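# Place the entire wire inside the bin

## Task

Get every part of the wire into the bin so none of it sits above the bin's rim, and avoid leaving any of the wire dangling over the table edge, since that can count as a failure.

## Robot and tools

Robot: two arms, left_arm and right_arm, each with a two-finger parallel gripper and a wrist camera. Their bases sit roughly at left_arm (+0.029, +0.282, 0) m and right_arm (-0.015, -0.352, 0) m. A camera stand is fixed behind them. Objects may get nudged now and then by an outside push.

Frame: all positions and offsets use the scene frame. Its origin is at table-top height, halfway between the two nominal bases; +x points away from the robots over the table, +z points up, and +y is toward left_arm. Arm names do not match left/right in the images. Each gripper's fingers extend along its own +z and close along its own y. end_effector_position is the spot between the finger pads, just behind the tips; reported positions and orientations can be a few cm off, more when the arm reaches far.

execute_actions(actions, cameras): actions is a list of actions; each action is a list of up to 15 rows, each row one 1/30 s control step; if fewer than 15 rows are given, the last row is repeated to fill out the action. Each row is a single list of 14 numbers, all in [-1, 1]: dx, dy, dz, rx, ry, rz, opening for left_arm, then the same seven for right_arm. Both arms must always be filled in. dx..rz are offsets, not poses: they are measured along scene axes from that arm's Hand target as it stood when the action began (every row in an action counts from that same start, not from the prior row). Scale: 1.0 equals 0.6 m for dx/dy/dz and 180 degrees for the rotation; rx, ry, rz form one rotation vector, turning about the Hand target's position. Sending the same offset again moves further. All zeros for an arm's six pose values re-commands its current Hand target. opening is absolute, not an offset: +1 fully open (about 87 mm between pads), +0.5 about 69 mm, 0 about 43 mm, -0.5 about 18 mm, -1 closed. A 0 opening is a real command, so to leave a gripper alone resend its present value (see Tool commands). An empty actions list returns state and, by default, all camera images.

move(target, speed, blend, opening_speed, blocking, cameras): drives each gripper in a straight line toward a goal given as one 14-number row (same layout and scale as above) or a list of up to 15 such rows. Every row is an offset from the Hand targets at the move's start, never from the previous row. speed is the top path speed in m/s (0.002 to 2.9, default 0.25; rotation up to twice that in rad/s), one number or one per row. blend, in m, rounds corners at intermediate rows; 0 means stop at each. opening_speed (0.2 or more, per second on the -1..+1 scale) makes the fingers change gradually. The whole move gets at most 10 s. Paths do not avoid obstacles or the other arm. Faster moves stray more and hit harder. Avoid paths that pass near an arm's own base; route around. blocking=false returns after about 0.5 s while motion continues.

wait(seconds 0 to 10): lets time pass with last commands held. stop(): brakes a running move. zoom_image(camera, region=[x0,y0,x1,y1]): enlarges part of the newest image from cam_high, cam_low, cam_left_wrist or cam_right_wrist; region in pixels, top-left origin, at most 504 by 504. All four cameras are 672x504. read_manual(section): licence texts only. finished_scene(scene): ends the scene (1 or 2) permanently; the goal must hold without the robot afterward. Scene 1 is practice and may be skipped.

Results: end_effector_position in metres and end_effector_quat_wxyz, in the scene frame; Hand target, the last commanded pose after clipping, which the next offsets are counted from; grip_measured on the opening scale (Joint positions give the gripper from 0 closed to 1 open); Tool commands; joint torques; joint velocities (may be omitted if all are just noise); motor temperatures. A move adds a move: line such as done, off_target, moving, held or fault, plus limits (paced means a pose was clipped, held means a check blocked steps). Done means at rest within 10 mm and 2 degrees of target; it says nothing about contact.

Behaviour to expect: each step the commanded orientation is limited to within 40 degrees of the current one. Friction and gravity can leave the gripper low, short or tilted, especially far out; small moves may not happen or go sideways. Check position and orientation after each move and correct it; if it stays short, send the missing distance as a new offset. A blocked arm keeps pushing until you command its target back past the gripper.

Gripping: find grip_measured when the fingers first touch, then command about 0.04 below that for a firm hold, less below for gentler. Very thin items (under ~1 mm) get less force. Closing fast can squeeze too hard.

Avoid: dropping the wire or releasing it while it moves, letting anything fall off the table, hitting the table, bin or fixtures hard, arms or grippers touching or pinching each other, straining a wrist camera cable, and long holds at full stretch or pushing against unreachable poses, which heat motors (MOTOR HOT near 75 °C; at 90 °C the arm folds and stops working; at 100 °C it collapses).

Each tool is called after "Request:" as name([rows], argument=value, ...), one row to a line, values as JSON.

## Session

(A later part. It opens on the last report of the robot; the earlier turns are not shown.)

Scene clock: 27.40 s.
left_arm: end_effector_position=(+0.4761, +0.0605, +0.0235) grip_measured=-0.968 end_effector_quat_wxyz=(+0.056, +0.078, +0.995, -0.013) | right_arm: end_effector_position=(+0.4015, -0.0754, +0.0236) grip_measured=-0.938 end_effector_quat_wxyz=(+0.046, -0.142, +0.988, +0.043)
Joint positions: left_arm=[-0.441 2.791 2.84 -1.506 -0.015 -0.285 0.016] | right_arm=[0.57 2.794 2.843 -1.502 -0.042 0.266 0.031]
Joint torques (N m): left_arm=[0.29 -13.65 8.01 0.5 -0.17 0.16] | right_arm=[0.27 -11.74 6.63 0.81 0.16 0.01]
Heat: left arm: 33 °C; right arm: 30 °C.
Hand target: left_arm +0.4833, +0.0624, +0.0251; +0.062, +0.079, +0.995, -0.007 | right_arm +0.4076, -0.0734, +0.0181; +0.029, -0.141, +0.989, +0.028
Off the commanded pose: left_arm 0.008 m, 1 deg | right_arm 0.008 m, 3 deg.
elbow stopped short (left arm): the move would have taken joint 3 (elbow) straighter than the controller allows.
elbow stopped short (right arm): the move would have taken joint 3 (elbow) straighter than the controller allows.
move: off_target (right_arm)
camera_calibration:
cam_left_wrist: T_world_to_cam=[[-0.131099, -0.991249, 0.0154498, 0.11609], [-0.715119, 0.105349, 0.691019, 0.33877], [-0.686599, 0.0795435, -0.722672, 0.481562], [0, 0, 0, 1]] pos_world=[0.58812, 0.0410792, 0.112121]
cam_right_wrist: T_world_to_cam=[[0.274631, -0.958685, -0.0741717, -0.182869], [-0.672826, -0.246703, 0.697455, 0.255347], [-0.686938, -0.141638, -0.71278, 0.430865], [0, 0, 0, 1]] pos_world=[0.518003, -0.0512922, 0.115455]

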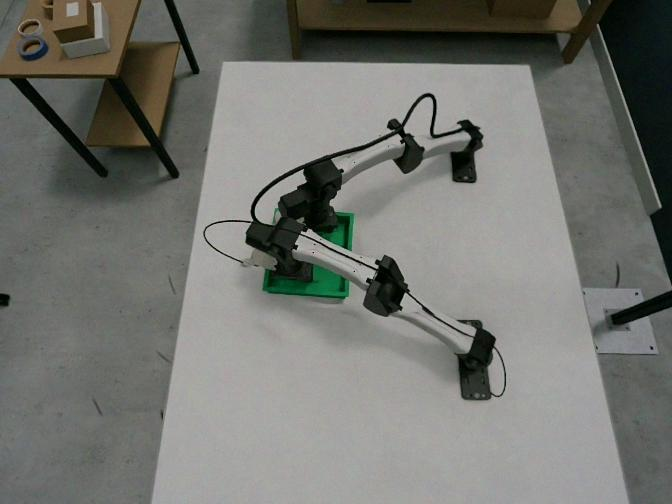

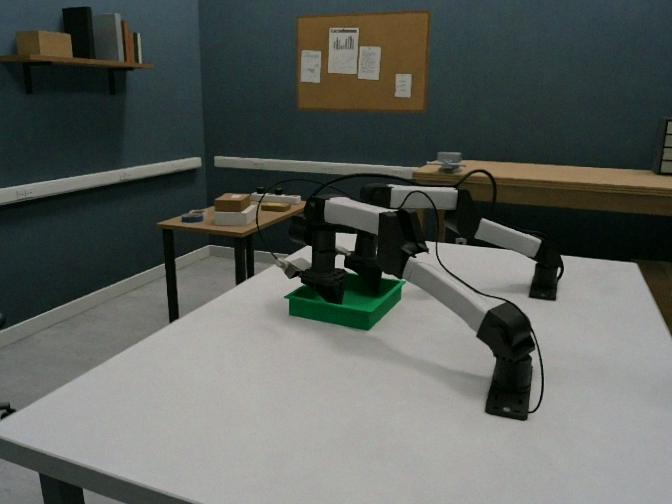

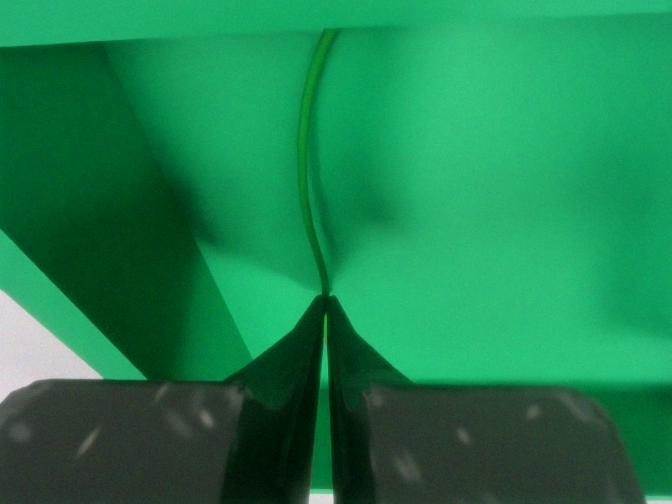

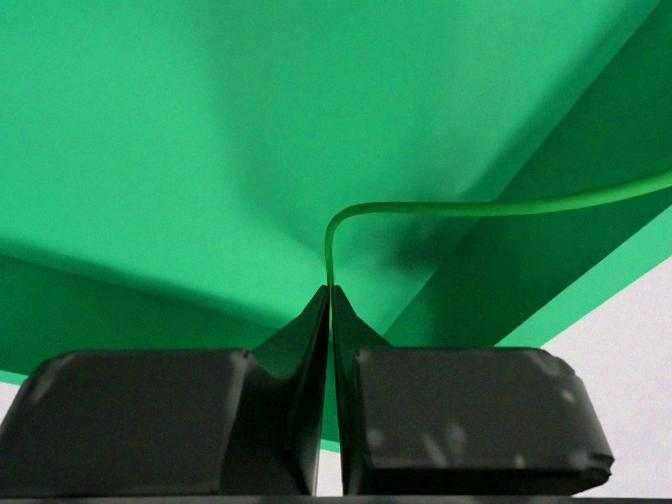

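Request:
move([
  [0,0,-0.01,0,0,0,-1,0,0,0.12,0,0,0,-1],
  [0,0,-0.01,0,0,0,-0.6,0,0,0.12,0,0,0,-1],
  [0,0,0.16,0,0,0,-0.6,0,0,0.14,0,0,0,-1],
  [-0.15,0.2,0.16,0,0,0.05,-0.6,0,0,0.14,0,0,0,-1],
], speed=[0.12,0.1,0.1,0.25], opening_speed=0.6, cameras=["all"])

Request:
zoom_image(camera="cam_low", region=[260, 200, 460, 350])

Request:
zoom_image(camera="cam_high", region=[255, 185, 375, 305])

Scene clock: 32.87 s.
left_arm: end_effector_position=(+0.3925, +0.1817, +0.1088) grip_measured=-0.600 end_effector_quat_wxyz=(+0.041, -0.004, +0.999, -0.001) | right_arm: end_effector_position=(+0.4044, -0.0733, +0.0734) grip_measured=-0.938 end_effector_quat_wxyz=(+0.087, -0.139, +0.985, +0.061)
Joint positions: left_arm=[-0.249 2.065 1.884 -1.311 -0.019 -0.255 0.2] | right_arm=[0.57 2.69 2.843 -1.515 -0.042 0.273 0.031]
Joint torques (N m): left_arm=[-0.16 -14.2 5.11 0.5 -0.09 0.16] | right_arm=[0.1 -16.87 6.58 0.73 0.13 0.03]
Motor temperatures (°C): left_arm=[19 37 28 23 20 18 20] | right_arm=[21 34 28 21 20 20 21]
Heat: left arm: 37 °C; right arm: 34 °C.
Hand target: left_arm +0.3932, +0.1825, +0.1210; +0.062, +0.001, +0.998, -0.002 | right_arm +0.4076, -0.0734, +0.1022; +0.029, -0.141, +0.989, +0.028
Off the commanded pose: left_arm 0.012 m, 3 deg | right_arm 0.029 m, 8 deg.
elbow stopped short (right arm): the move would have taken joint 3 (elbow) straighter than the controller allows.
elbow stopped short (left arm): the move would have taken joint 3 (elbow) straighter than the controller allows.
move: off_target (left_arm, right_arm)
camera_calibration:
cam_left_wrist: T_world_to_cam=[[0.0321722, -0.999482, -0.00103243, 0.163149], [-0.700331, -0.0232798, 0.713439, 0.222477], [-0.713093, -0.0222298, -0.700717, 0.50278], [0, 0, 0, 1]] pos_world=[0.509087, 0.179421, 0.193751]
cam_right_wrist: T_world_to_cam=[[0.27437, -0.956477, -0.0993569, -0.175806], [-0.725367, -0.273686, 0.631616, 0.247132], [-0.631319, -0.101226, -0.768889, 0.453178], [0, 0, 0, 1]] pos_world=[0.513597, -0.0546442, 0.174883]

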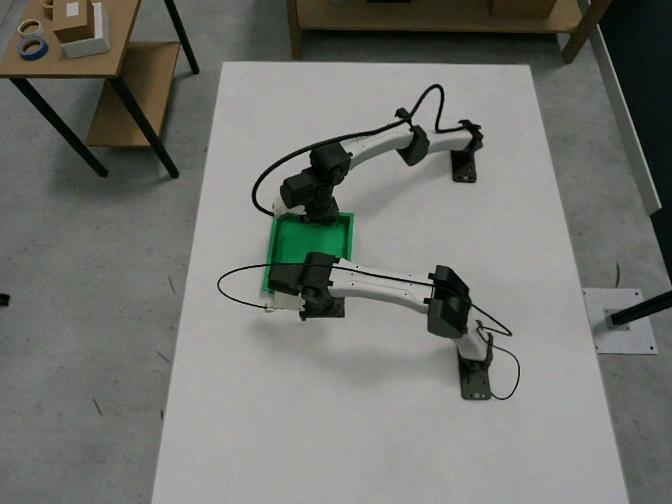

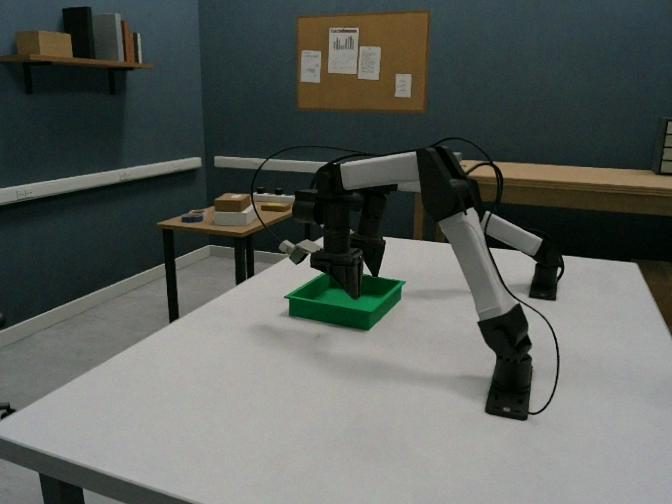

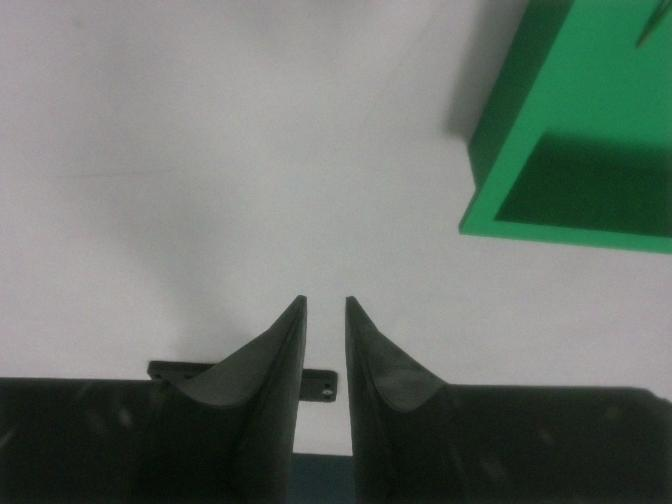

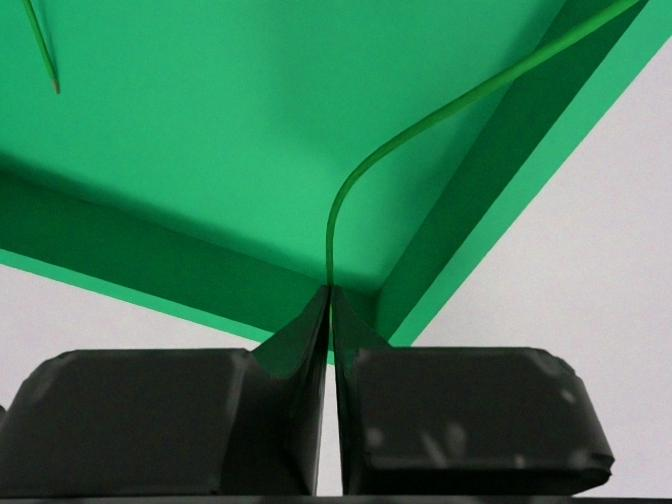

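Scaled by 2.520 from the camera's 672x504 image, which has a finer 960x720 frame.

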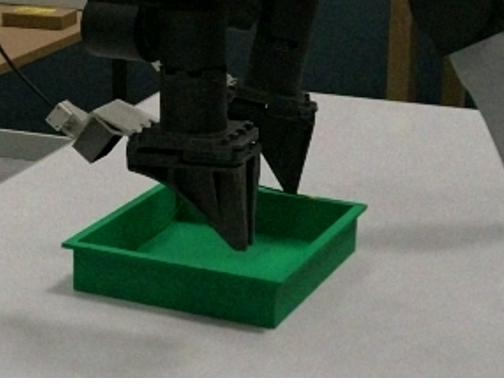

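Scaled by 4.200 from the camera's 672x504 image, which has a finer 960x720 frame.

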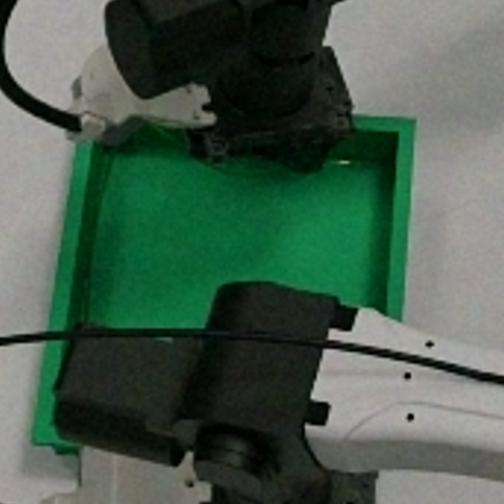

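Request:
move([
  [-0.1,0.1,0.03,0,0,0,-0.6,-0.01,0.05,0.03,0,-0.05,0,-1],
  [-0.1,0.15,0.03,0,0,0,-0.6,-0.0,0.11,0.03,0,-0.05,0,-1],
], speed=0.15, blend=0.02, cameras=["all"])

Request:
zoom_image(camera="cam_low", region=[260, 200, 460, 350])

Request:
zoom_image(camera="cam_high", region=[255, 185, 375, 305])

Scene clock: 34.90 s.
left_arm: end_effector_position=(+0.3338, +0.2742, +0.1293) grip_measured=-0.600 end_effector_quat_wxyz=(+0.041, -0.003, +0.999, +0.005) | right_arm: end_effector_position=(+0.3998, -0.0101, +0.0947) grip_measured=-0.938 end_effector_quat_wxyz=(+0.175, -0.145, +0.972, +0.066)
Joint positions: left_arm=[-0.027 1.774 1.571 -1.286 -0.013 -0.032 0.2] | right_arm=[0.703 2.654 2.843 -1.388 0.064 0.373 0.031]
Joint torques (N m): left_arm=[0.08 -11.77 5.18 0.49 0.18 0.18] | right_arm=[-0.1 -15.9 6.71 1.25 0.22 0.04]
Heat: left arm: 38 °C; right arm: 36 °C.
Hand target: left_arm +0.3332, +0.2724, +0.1390; +0.062, +0.001, +0.998, -0.002 | right_arm +0.4076, -0.0075, +0.1202; +0.106, -0.143, +0.984, +0.017
Off the commanded pose: left_arm 0.010 m, 3 deg | right_arm 0.027 m, 10 deg.
elbow stopped short (right arm): the move would have taken joint 3 (elbow) straighter than the controller allows.
move: off_target (left_arm, right_arm); blend cut to 0.0182 m at target 1
camera_calibration:
cam_left_wrist: T_world_to_cam=[[0.0309666, -0.999428, -0.0136282, 0.25955], [-0.701273, -0.0314401, 0.712199, 0.171566], [-0.71222, -0.0124973, -0.701845, 0.474444], [0, 0, 0, 1]] pos_world=[0.450186, 0.270724, 0.214335]
cam_right_wrist: T_world_to_cam=[[0.296425, -0.951542, -0.0818555, -0.122337], [-0.821936, -0.297816, 0.485517, 0.299832], [-0.486368, -0.0766396, -0.870386, 0.425076], [0, 0, 0, 1]] pos_world=[0.489449, 0.00546393, 0.214393]

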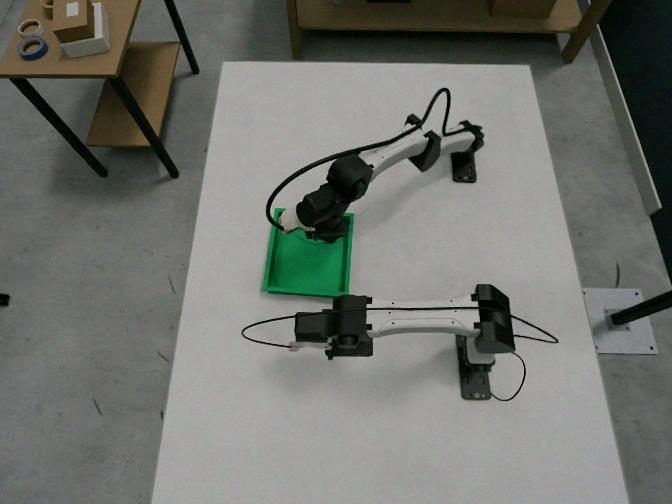

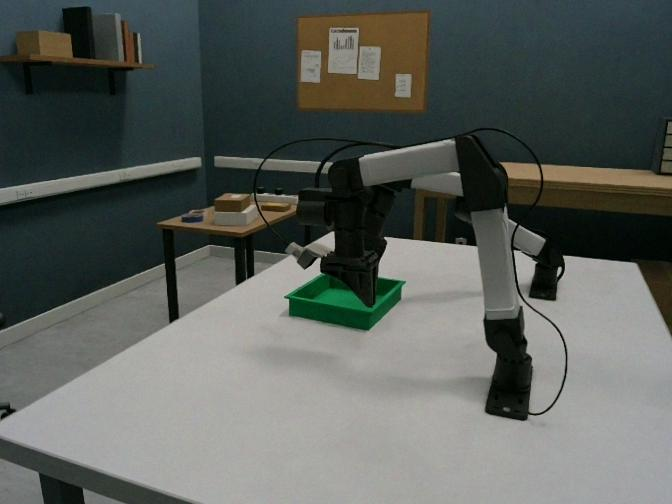

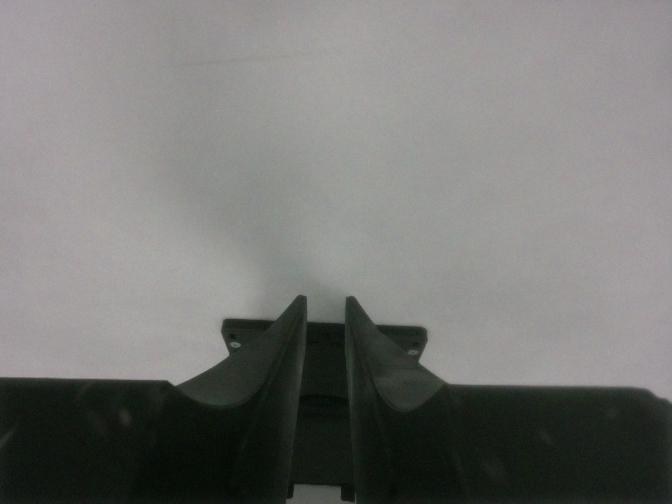

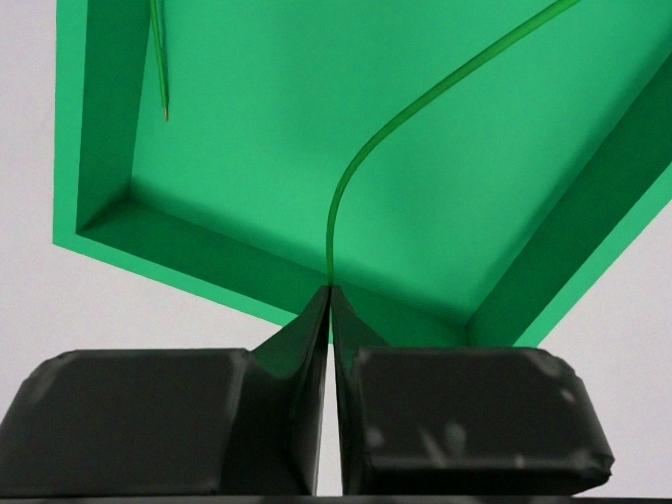

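Scaled by 2.520 from the camera's 672x504 image, which has a finer 960x720 frame.

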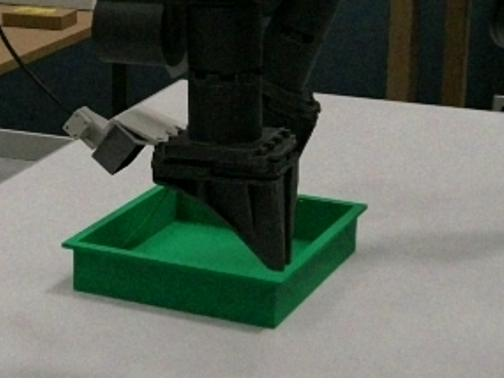

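Scaled by 4.200 from the camera's 672x504 image, which has a finer 960x720 frame.

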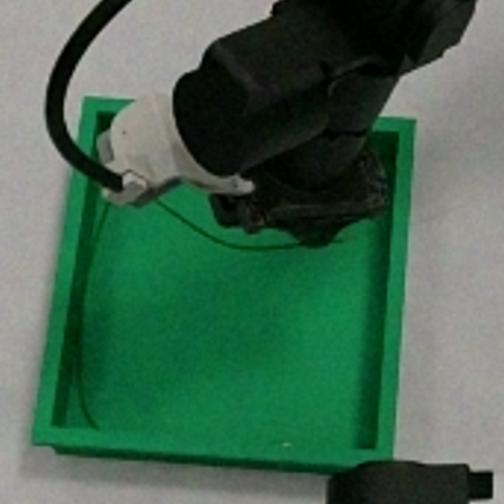

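Request:
move(target=[0,0,0,0,0,0,-0.6,0.02,0.03,-0.172,0,0.02,0,-1], speed=0.12, cameras=["all"])

Request:
zoom_image(camera="cam_low", region=[260, 200, 460, 350])

Request:
zoom_image(camera="cam_high", region=[255, 185, 375, 305])

Scene clock: 37.27 s.
left_arm: end_effector_position=(+0.3338, +0.2742, +0.1293) grip_measured=-0.600 end_effector_quat_wxyz=(+0.041, -0.003, +0.999, +0.005) | right_arm: end_effector_position=(+0.4161, +0.0058, +0.0232) grip_measured=-0.938 end_effector_quat_wxyz=(+0.162, -0.142, +0.974, +0.065)
Joint positions: left_arm=[-0.027 1.774 1.571 -1.286 -0.013 -0.032 0.2] | right_arm=[0.703 2.802 2.843 -1.265 0.055 0.384 0.031]
Joint torques (N m): left_arm=[0.09 -11.74 5.18 0.51 0.19 0.15] | right_arm=[-0.16 -11.82 6.91 1.19 -0.03 0.05]
Heat: left arm: 39 °C; right arm: 36 °C.
Hand target: left_arm +0.3332, +0.2725, +0.1390; +0.062, +0.001, +0.998, -0.002 | right_arm +0.4196, +0.0106, +0.0170; +0.075, -0.143, +0.987, +0.021
Off the commanded pose: left_arm 0.010 m, 3 deg | right_arm 0.009 m, 11 deg.
elbow stopped short (right arm): the move would have taken joint 3 (elbow) straighter than the controller allows.
move: off_target (left_arm, right_arm)
camera_calibration:
cam_left_wrist: T_world_to_cam=[[0.0305427, -0.999441, -0.0136234, 0.259744], [-0.701287, -0.0311392, 0.712199, 0.171491], [-0.712224, -0.0121986, -0.701846, 0.474365], [0, 0, 0, 1]] pos_world=[0.450185, 0.270725, 0.214335]
cam_right_wrist: T_world_to_cam=[[0.28751, -0.954031, -0.0846303, -0.114188], [-0.811059, -0.289514, 0.508296, 0.347683], [-0.509432, -0.0775002, -0.857014, 0.38124], [0, 0, 0, 1]] pos_world=[0.509038, 0.0212664, 0.140338]

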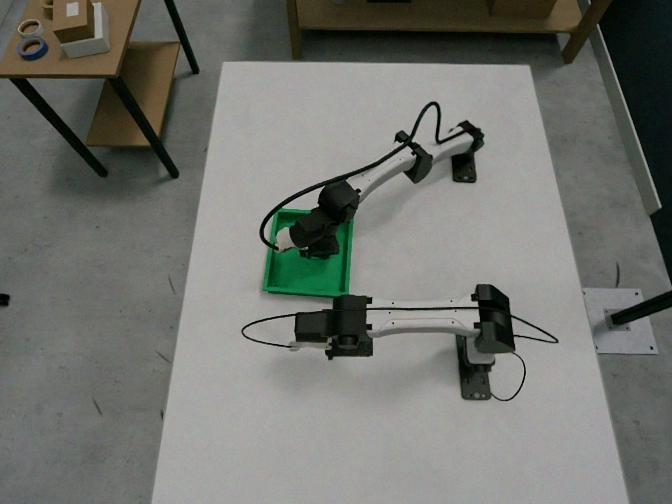

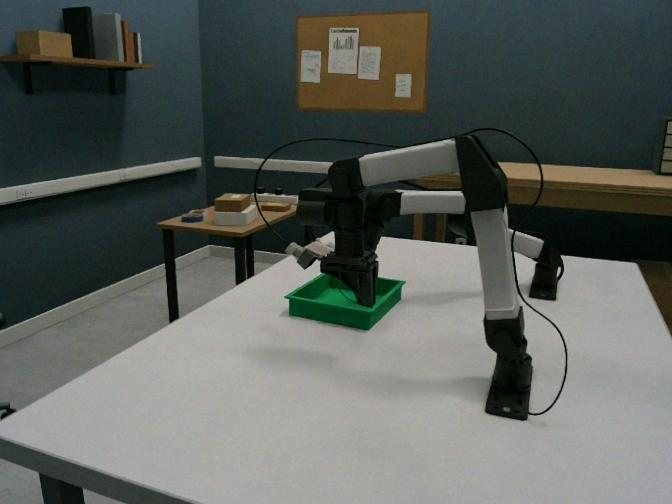

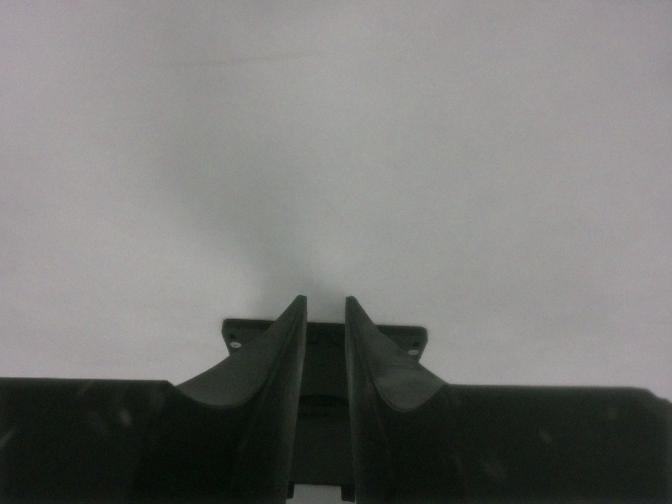

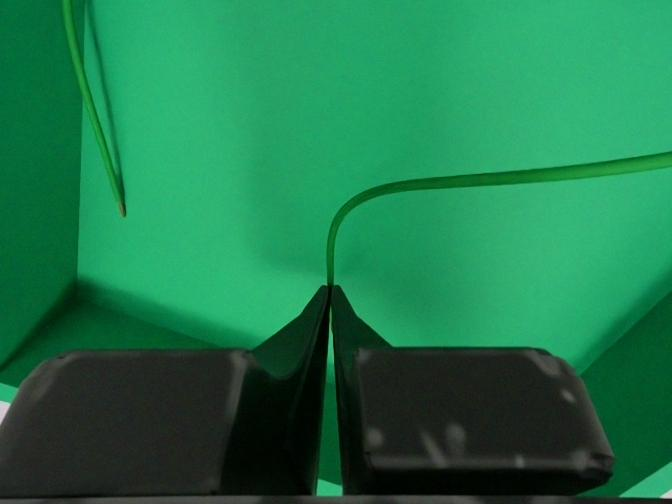

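Scaled by 2.520 from the camera's 672x504 image, which has a finer 960x720 frame.

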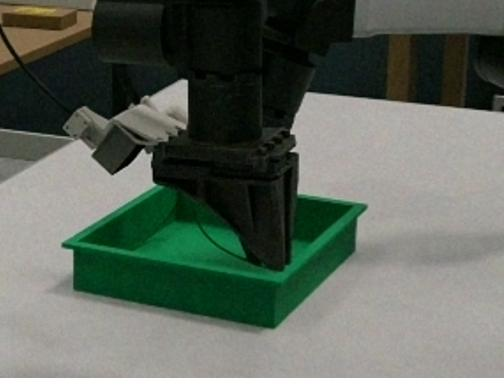

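Scaled by 4.200 from the camera's 672x504 image, which has a finer 960x720 frame.

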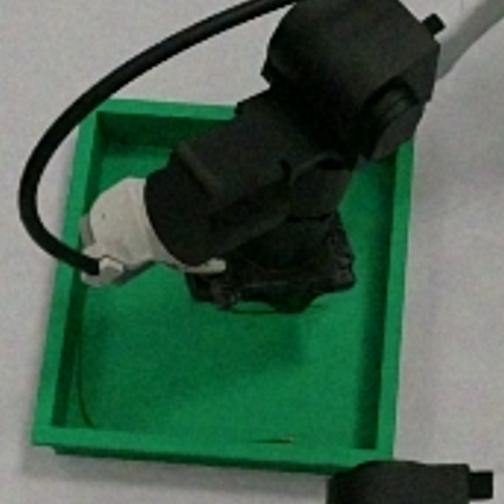

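Request:
move([
  [0,0,0,0,0,0,-0.6,0,0,-0.01,0,0,0,-1],
  [0,0,0,0,0,0,-0.6,0,0,-0.01,0,0,0,-0.6],
], speed=0.05, opening_speed=0.3, cameras=["all"])

Request:
zoom_image(camera="cam_high", region=[255, 185, 375, 305])

Scene clock: 41.57 s.
left_arm: end_effector_position=(+0.3338, +0.2742, +0.1293) grip_measured=-0.600 end_effector_quat_wxyz=(+0.041, -0.003, +0.999, +0.005) | right_arm: end_effector_position=(+0.4170, +0.0065, +0.0235) grip_measured=-0.600 end_effector_quat_wxyz=(+0.164, -0.141, +0.974, +0.066)
Joint positions: left_arm=[-0.027 1.774 1.571 -1.286 -0.013 -0.032 0.2] | right_arm=[0.703 2.802 2.843 -1.26 0.055 0.384 0.2]
Joint torques (N m): left_arm=[0.1 -11.77 5.16 0.51 0.2 0.16] | right_arm=[-0.13 -10.96 6.95 1.19 -0.03 0.03]
Heat: left arm: 40 °C; right arm: 38 °C.
Hand target: left_arm +0.3332, +0.2725, +0.1390; +0.062, +0.001, +0.998, -0.002 | right_arm +0.4196, +0.0105, +0.0110; +0.075, -0.142, +0.987, +0.021
Off the commanded pose: left_arm 0.010 m, 3 deg | right_arm 0.013 m, 12 deg.
elbow stopped short (right arm): the move would have taken joint 3 (elbow) straighter than the controller allows.
move: off_target (left_arm, right_arm); target 2's new opening was sent with right_arm's hand 0.013 m and 11 deg from that target
camera_calibration:
cam_left_wrist: T_world_to_cam=[[0.0305427, -0.999441, -0.0136234, 0.259744], [-0.701287, -0.0311392, 0.712199, 0.171491], [-0.712224, -0.0121986, -0.701846, 0.474365], [0, 0, 0, 1]] pos_world=[0.450185, 0.270725, 0.214335]
cam_right_wrist: T_world_to_cam=[[0.287457, -0.953887, -0.086417, -0.113629], [-0.812949, -0.290698, 0.504587, 0.349395], [-0.50644, -0.0747945, -0.859025, 0.380741], [0, 0, 0, 1]] pos_world=[0.509527, 0.0216561, 0.140947]

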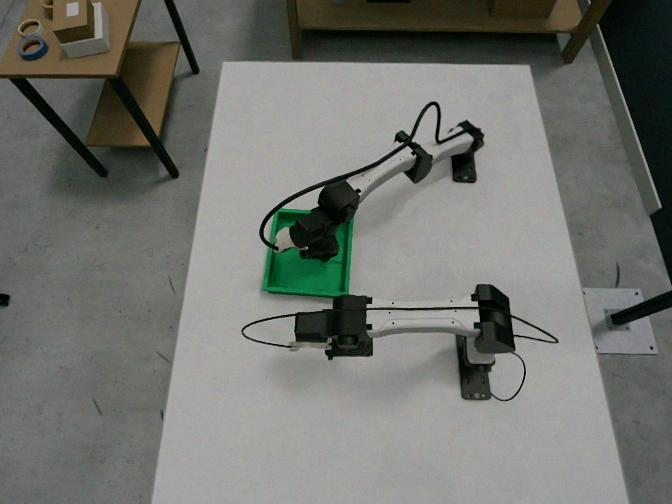

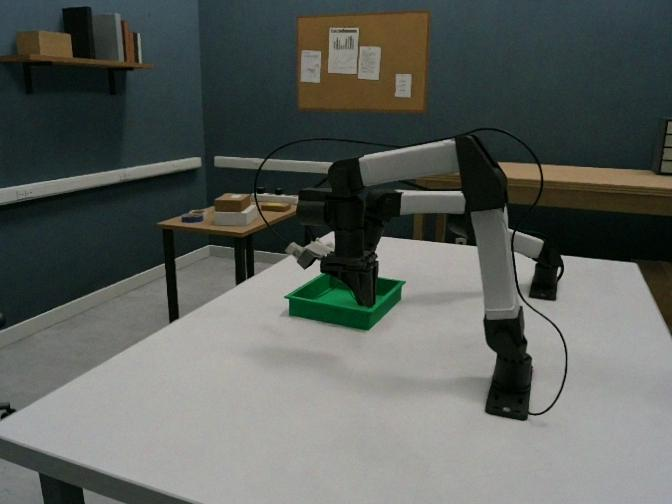

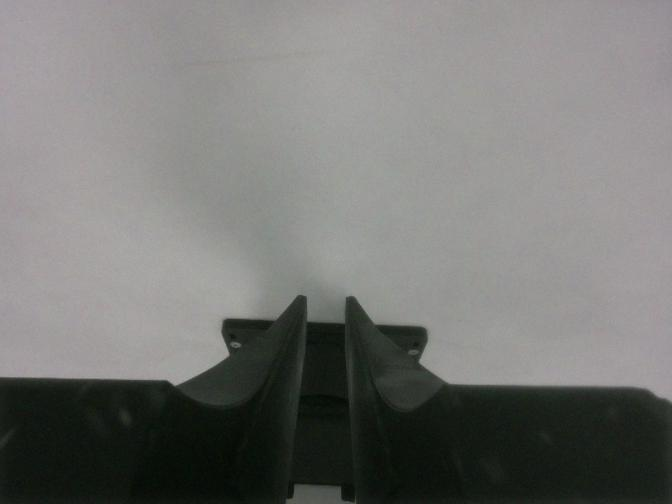

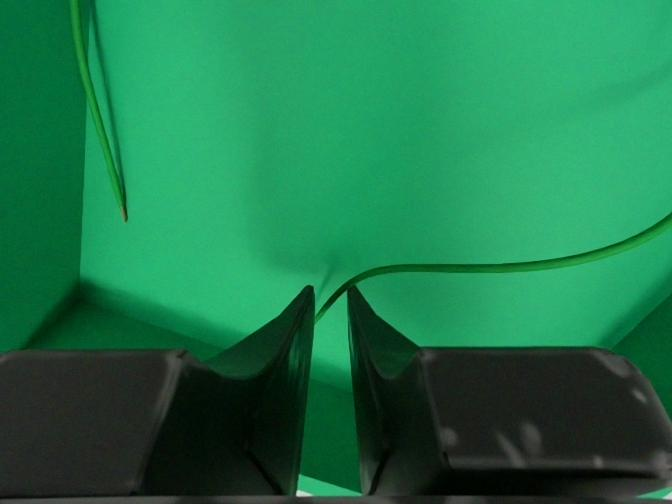

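Scaled by 4.200 from the camera's 672x504 image, which has a finer 960x720 frame.

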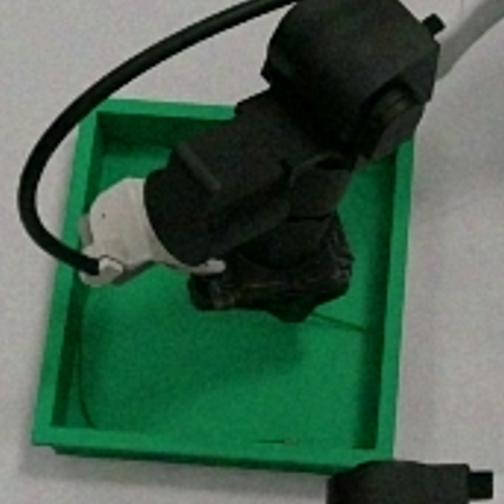

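Request:
move([
  [0,0,0,0,0,0,-0.6,0,0,0.0,0,0,0,-0.3],
  [0,0,0,0,0,0,-0.6,-0.01,0,0.06,0,0,0,-0.3],
  [0,0,0,0,0,0,-0.6,-0.05,0,0.17,0,0,0,-0.3],
  [0,0,0,0,0,0,-0.6,-0.18,-0.27,0.23,0,0,0,-0.3],
], speed=[0.05,0.06,0.1,0.3], blend=[0,0.005,0.02,0], cameras=["all"])

Request:
zoom_image(camera="cam_high", region=[255, 185, 375, 305])

Request:
zoom_image(camera="cam_low", region=[260, 230, 430, 350])

Scene clock: 48.17 s.
left_arm: end_effector_position=(+0.3338, +0.2742, +0.1293) grip_measured=-0.600 end_effector_quat_wxyz=(+0.041, -0.003, +0.999, +0.005) | right_arm: end_effector_position=(+0.3146, -0.1536, +0.1466) grip_measured=-0.300 end_effector_quat_wxyz=(+0.072, -0.137, +0.988, +0.012)
Joint positions: left_arm=[-0.027 1.774 1.571 -1.286 -0.013 -0.032 0.2] | right_arm=[0.55 2.051 2.018 -1.395 0.032 0.251 0.35]
Joint torques (N m): left_arm=[0.09 -11.78 5.16 0.51 0.18 0.15] | right_arm=[0.39 -11.12 3.55 0.86 -0.05 -0.13]
Motor temperatures (°C): left_arm=[19 41 28 23 20 18 20] | right_arm=[21 41 29 22 20 20 20]
Heat: left arm: 41 °C; right arm: 41 °C.
Hand target: left_arm +0.3332, +0.2725, +0.1390; +0.062, +0.001, +0.998, -0.002 | right_arm +0.3117, -0.1515, +0.1490; +0.075, -0.143, +0.987, +0.021
Off the commanded pose: left_arm 0.010 m, 3 deg | right_arm 0.004 m, 1 deg.
elbow stopped short (right arm): the move would have taken joint 3 (elbow) straighter than the controller allows.
move: off_target (left_arm)
camera_calibration:
cam_left_wrist: T_world_to_cam=[[0.0305427, -0.999441, -0.0136234, 0.259744], [-0.701287, -0.0311392, 0.712199, 0.171491], [-0.712224, -0.0121986, -0.701846, 0.474365], [0, 0, 0, 1]] pos_world=[0.450185, 0.270725, 0.214335]
cam_right_wrist: T_world_to_cam=[[0.262915, -0.964788, -0.00770191, -0.23183], [-0.71702, -0.200725, 0.667527, 0.117224], [-0.645568, -0.169981, -0.744546, 0.435041], [0, 0, 0, 1]] pos_world=[0.425852, -0.126189, 0.243872]

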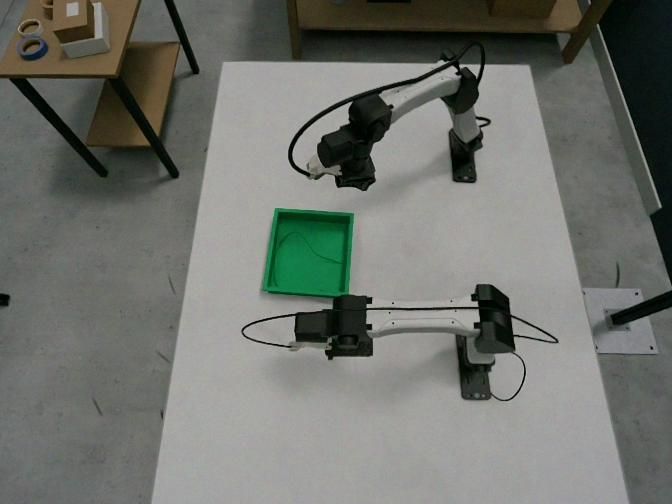

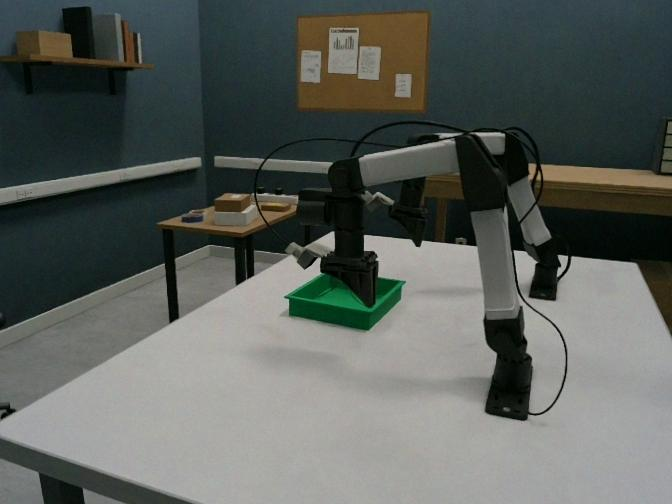

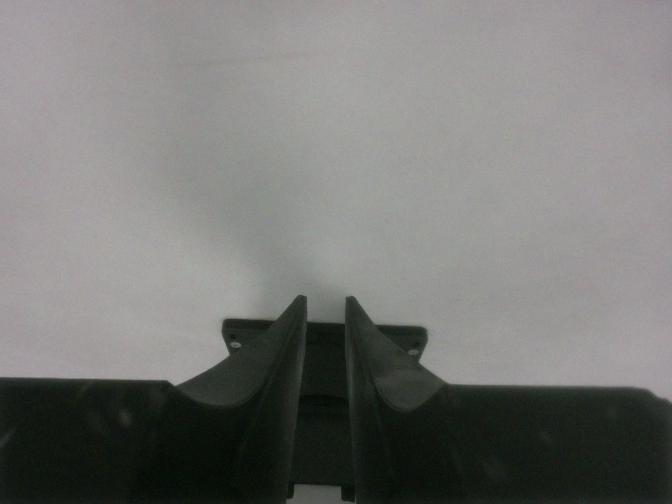

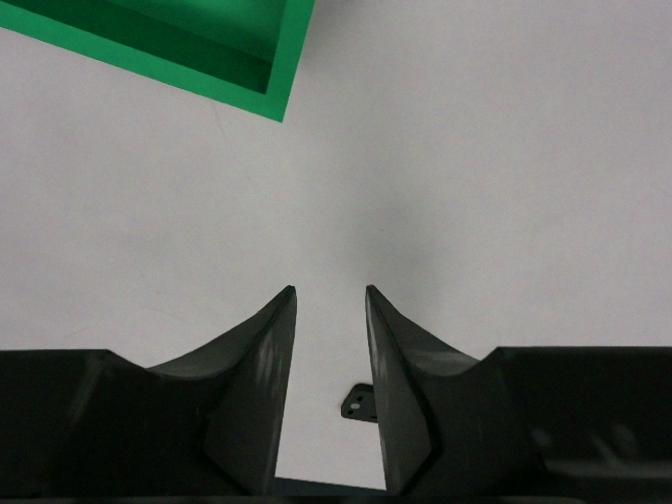

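Scaled by 4.200 from the camera's 672x504 image, which has a finer 960x720 frame.

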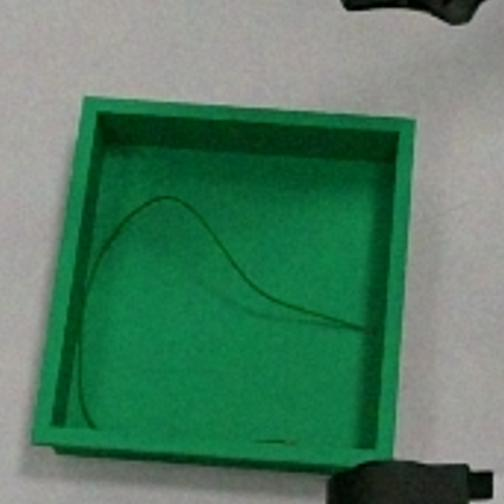

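Scaled by 2.965 from the camera's 672x504 image, which has a finer 960x720 frame.

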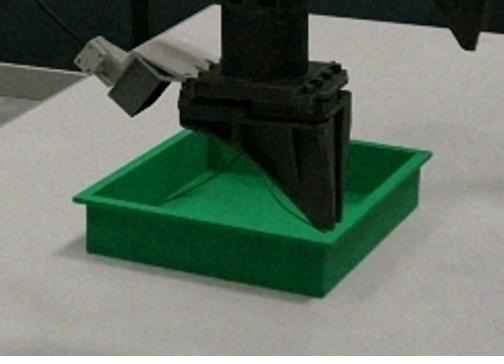

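Request:
move(target=[-0.16,0.12,0.06,0,0,0,-0.6,-0.03,-0.05,0,0,0,0,-0.3], speed=0.4, cameras=["all"])

Request:
zoom_image(camera="cam_low", region=[275, 255, 415, 340])

Request:
zoom_image(camera="cam_high", region=[260, 200, 360, 300])

Scene clock: 50.60 s.
left_arm: end_effector_position=(+0.2435, +0.3474, +0.1740) grip_measured=-0.600 end_effector_quat_wxyz=(+0.069, -0.001, +0.998, +0.008) | right_arm: end_effector_position=(+0.2961, -0.1819, +0.1443) grip_measured=-0.300 end_effector_quat_wxyz=(+0.067, -0.139, +0.988, +0.011)
Joint positions: left_arm=[0.267 1.428 1.396 -1.4 0.022 0.263 0.2] | right_arm=[0.509 1.925 1.828 -1.339 0.025 0.206 0.35]
Joint torques (N m): left_arm=[0.44 -5.19 5.7 0.28 0.25 0.17] | right_arm=[-0.08 -10.89 3.67 0.84 -0.07 -0.13]
Heat: left arm: 41 °C; right arm: 41 °C.
Hand target: left_arm +0.2372, +0.3444, +0.1750; +0.062, +0.001, +0.998, -0.002 | right_arm +0.2936, -0.1814, +0.1489; +0.075, -0.143, +0.987, +0.021
Off the commanded pose: left_arm 0.007 m, 1 deg | right_arm 0.005 m, 1 deg.
move: done
camera_calibration:
cam_left_wrist: T_world_to_cam=[[0.0281584, -0.99946, -0.0169103, 0.337341], [-0.740208, -0.0322175, 0.671606, 0.0954726], [-0.671788, -0.0063942, -0.740716, 0.437225], [0, 0, 0, 1]] pos_world=[0.354893, 0.343031, 0.265444]
cam_right_wrist: T_world_to_cam=[[0.267017, -0.96367, -0.00648162, -0.255461], [-0.710353, -0.201363, 0.674427, 0.0966298], [-0.65123, -0.175479, -0.738313, 0.416318], [0, 0, 0, 1]] pos_world=[0.407972, -0.153668, 0.240547]

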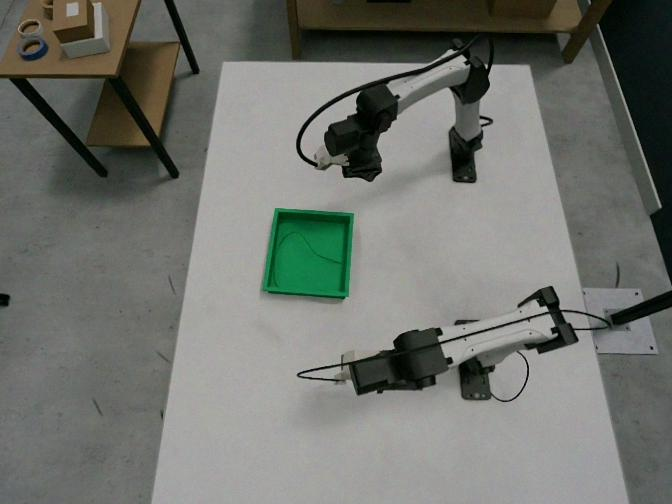

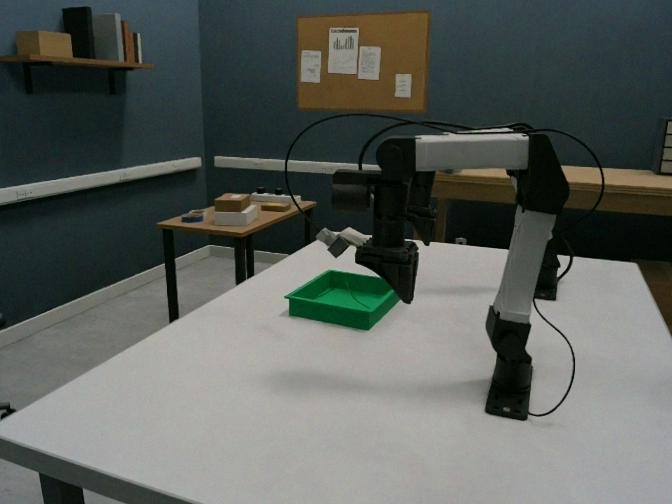

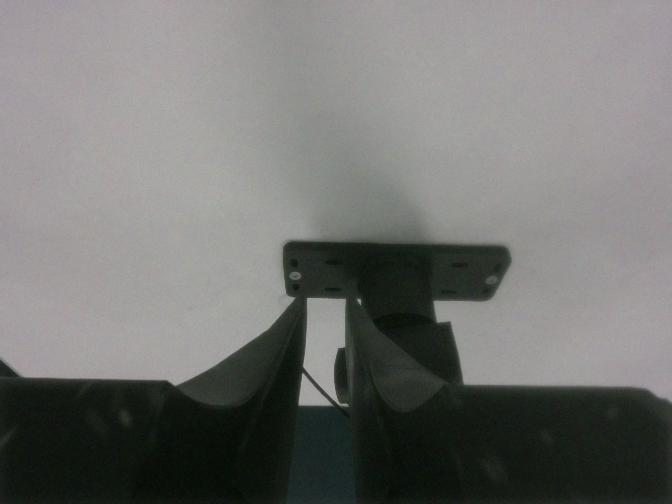

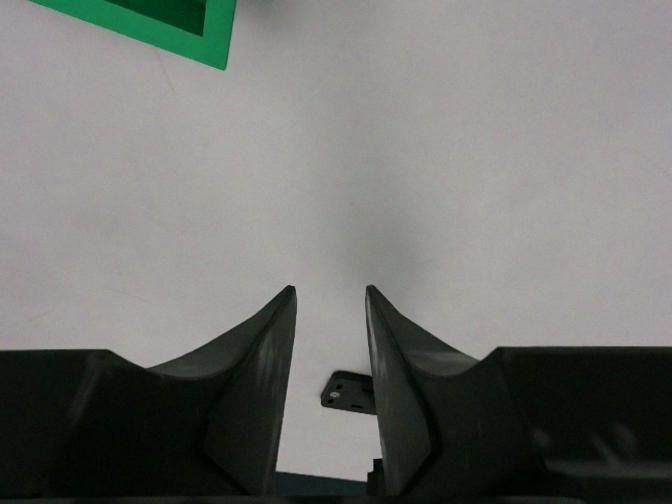

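Scaled by 3.600 from the camera's 672x504 image, which has a finer 960x720 frame.

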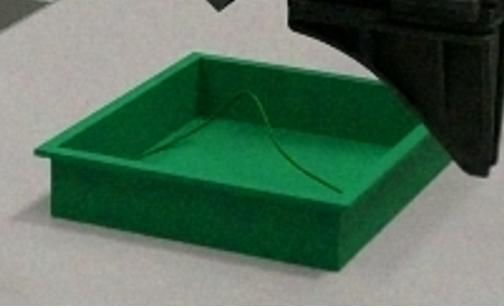

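Scaled by 5.040 from the camera's 672x504 image, which has a finer 960x720 frame.

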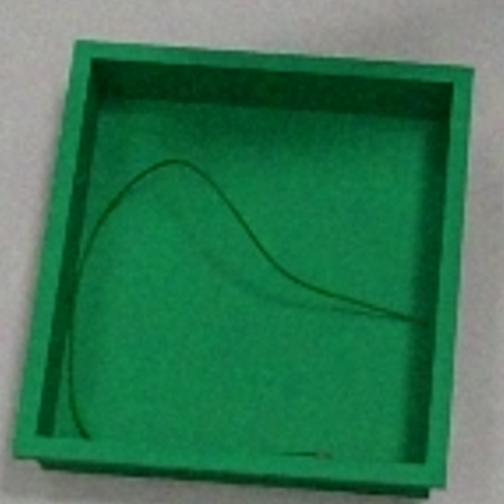

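Request:
move(target=[0,0,0,0,0,0,-0.6,0.319,0.182,-0.02,0.048,-0.163,0.017,-0.2], speed=0.25, cameras=["all"])

Request:
zoom_image(camera="cam_low", region=[275, 235, 415, 340])

Scene clock: 54.77 s.
left_arm: end_effector_position=(+0.2435, +0.3473, +0.1740) grip_measured=-0.600 end_effector_quat_wxyz=(+0.069, -0.001, +0.998, +0.008) | right_arm: end_effector_position=(+0.4781, -0.0762, +0.1398) grip_measured=-0.200 end_effector_quat_wxyz=(+0.325, -0.161, +0.930, +0.065)
Joint positions: left_arm=[0.267 1.428 1.396 -1.4 0.022 0.264 0.2] | right_arm=[0.551 2.294 2.251 -0.858 0.102 0.152 0.4]
Joint torques (N m): left_arm=[0.44 -5.18 5.72 0.25 0.25 0.16] | right_arm=[0.57 -9.88 7.88 1.66 0.24 -0.12]
Heat: left arm: 40 °C; right arm: 40 °C.
Hand target: left_arm +0.2373, +0.3444, +0.1750; +0.062, +0.001, +0.998, -0.002 | right_arm +0.4850, -0.0722, +0.1371; +0.332, -0.163, +0.927, +0.060
Off the commanded pose: left_arm 0.007 m, 1 deg | right_arm 0.008 m, 1 deg.
move: done
camera_calibration:
cam_left_wrist: T_world_to_cam=[[0.0273746, -0.999485, -0.0167292, 0.337481], [-0.740326, -0.0315161, 0.671508, 0.0952963], [-0.67169, -0.00599717, -0.740808, 0.437077], [0, 0, 0, 1]] pos_world=[0.354892, 0.342932, 0.265444]
cam_right_wrist: T_world_to_cam=[[0.333867, -0.942331, -0.0233575, -0.230271], [-0.922072, -0.331634, 0.199506, 0.407955], [-0.195747, -0.0450712, -0.979618, 0.375977], [0, 0, 0, 1]] pos_world=[0.52664, -0.064754, 0.281546]

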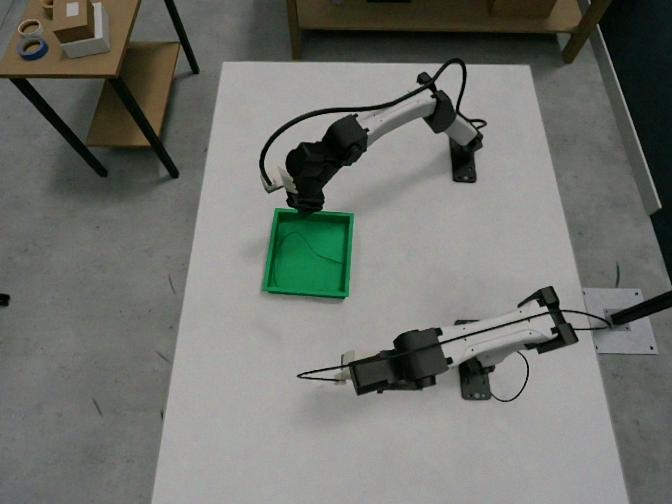

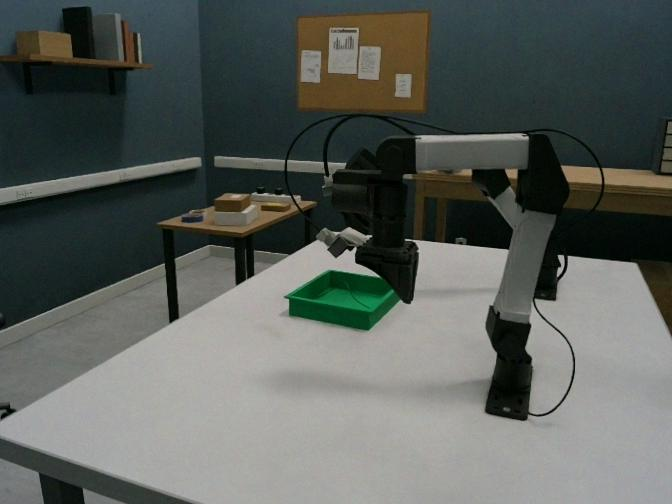

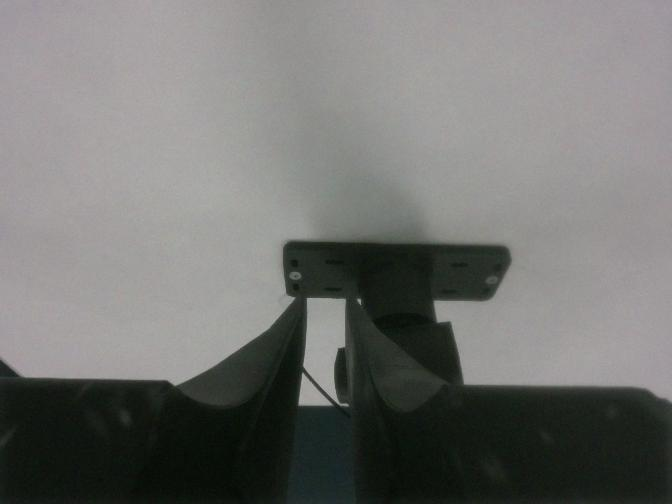

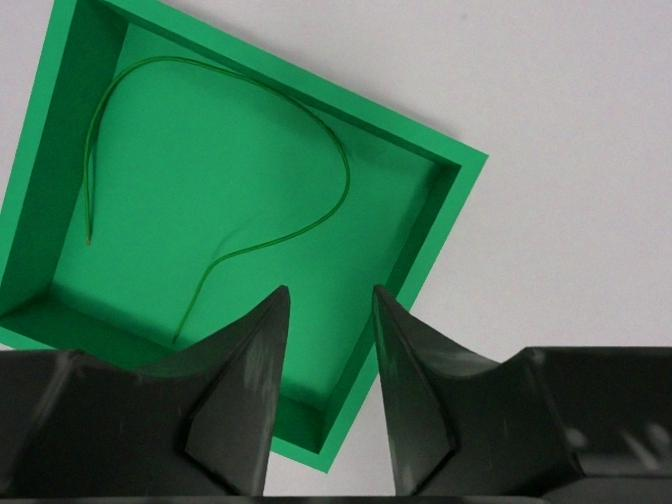

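Scaled by 3.600 from the camera's 672x504 image, which has a finer 960x720 frame.

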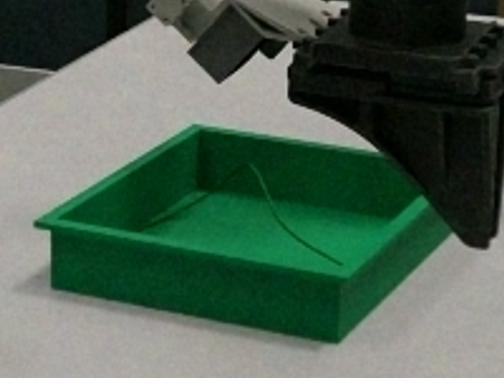

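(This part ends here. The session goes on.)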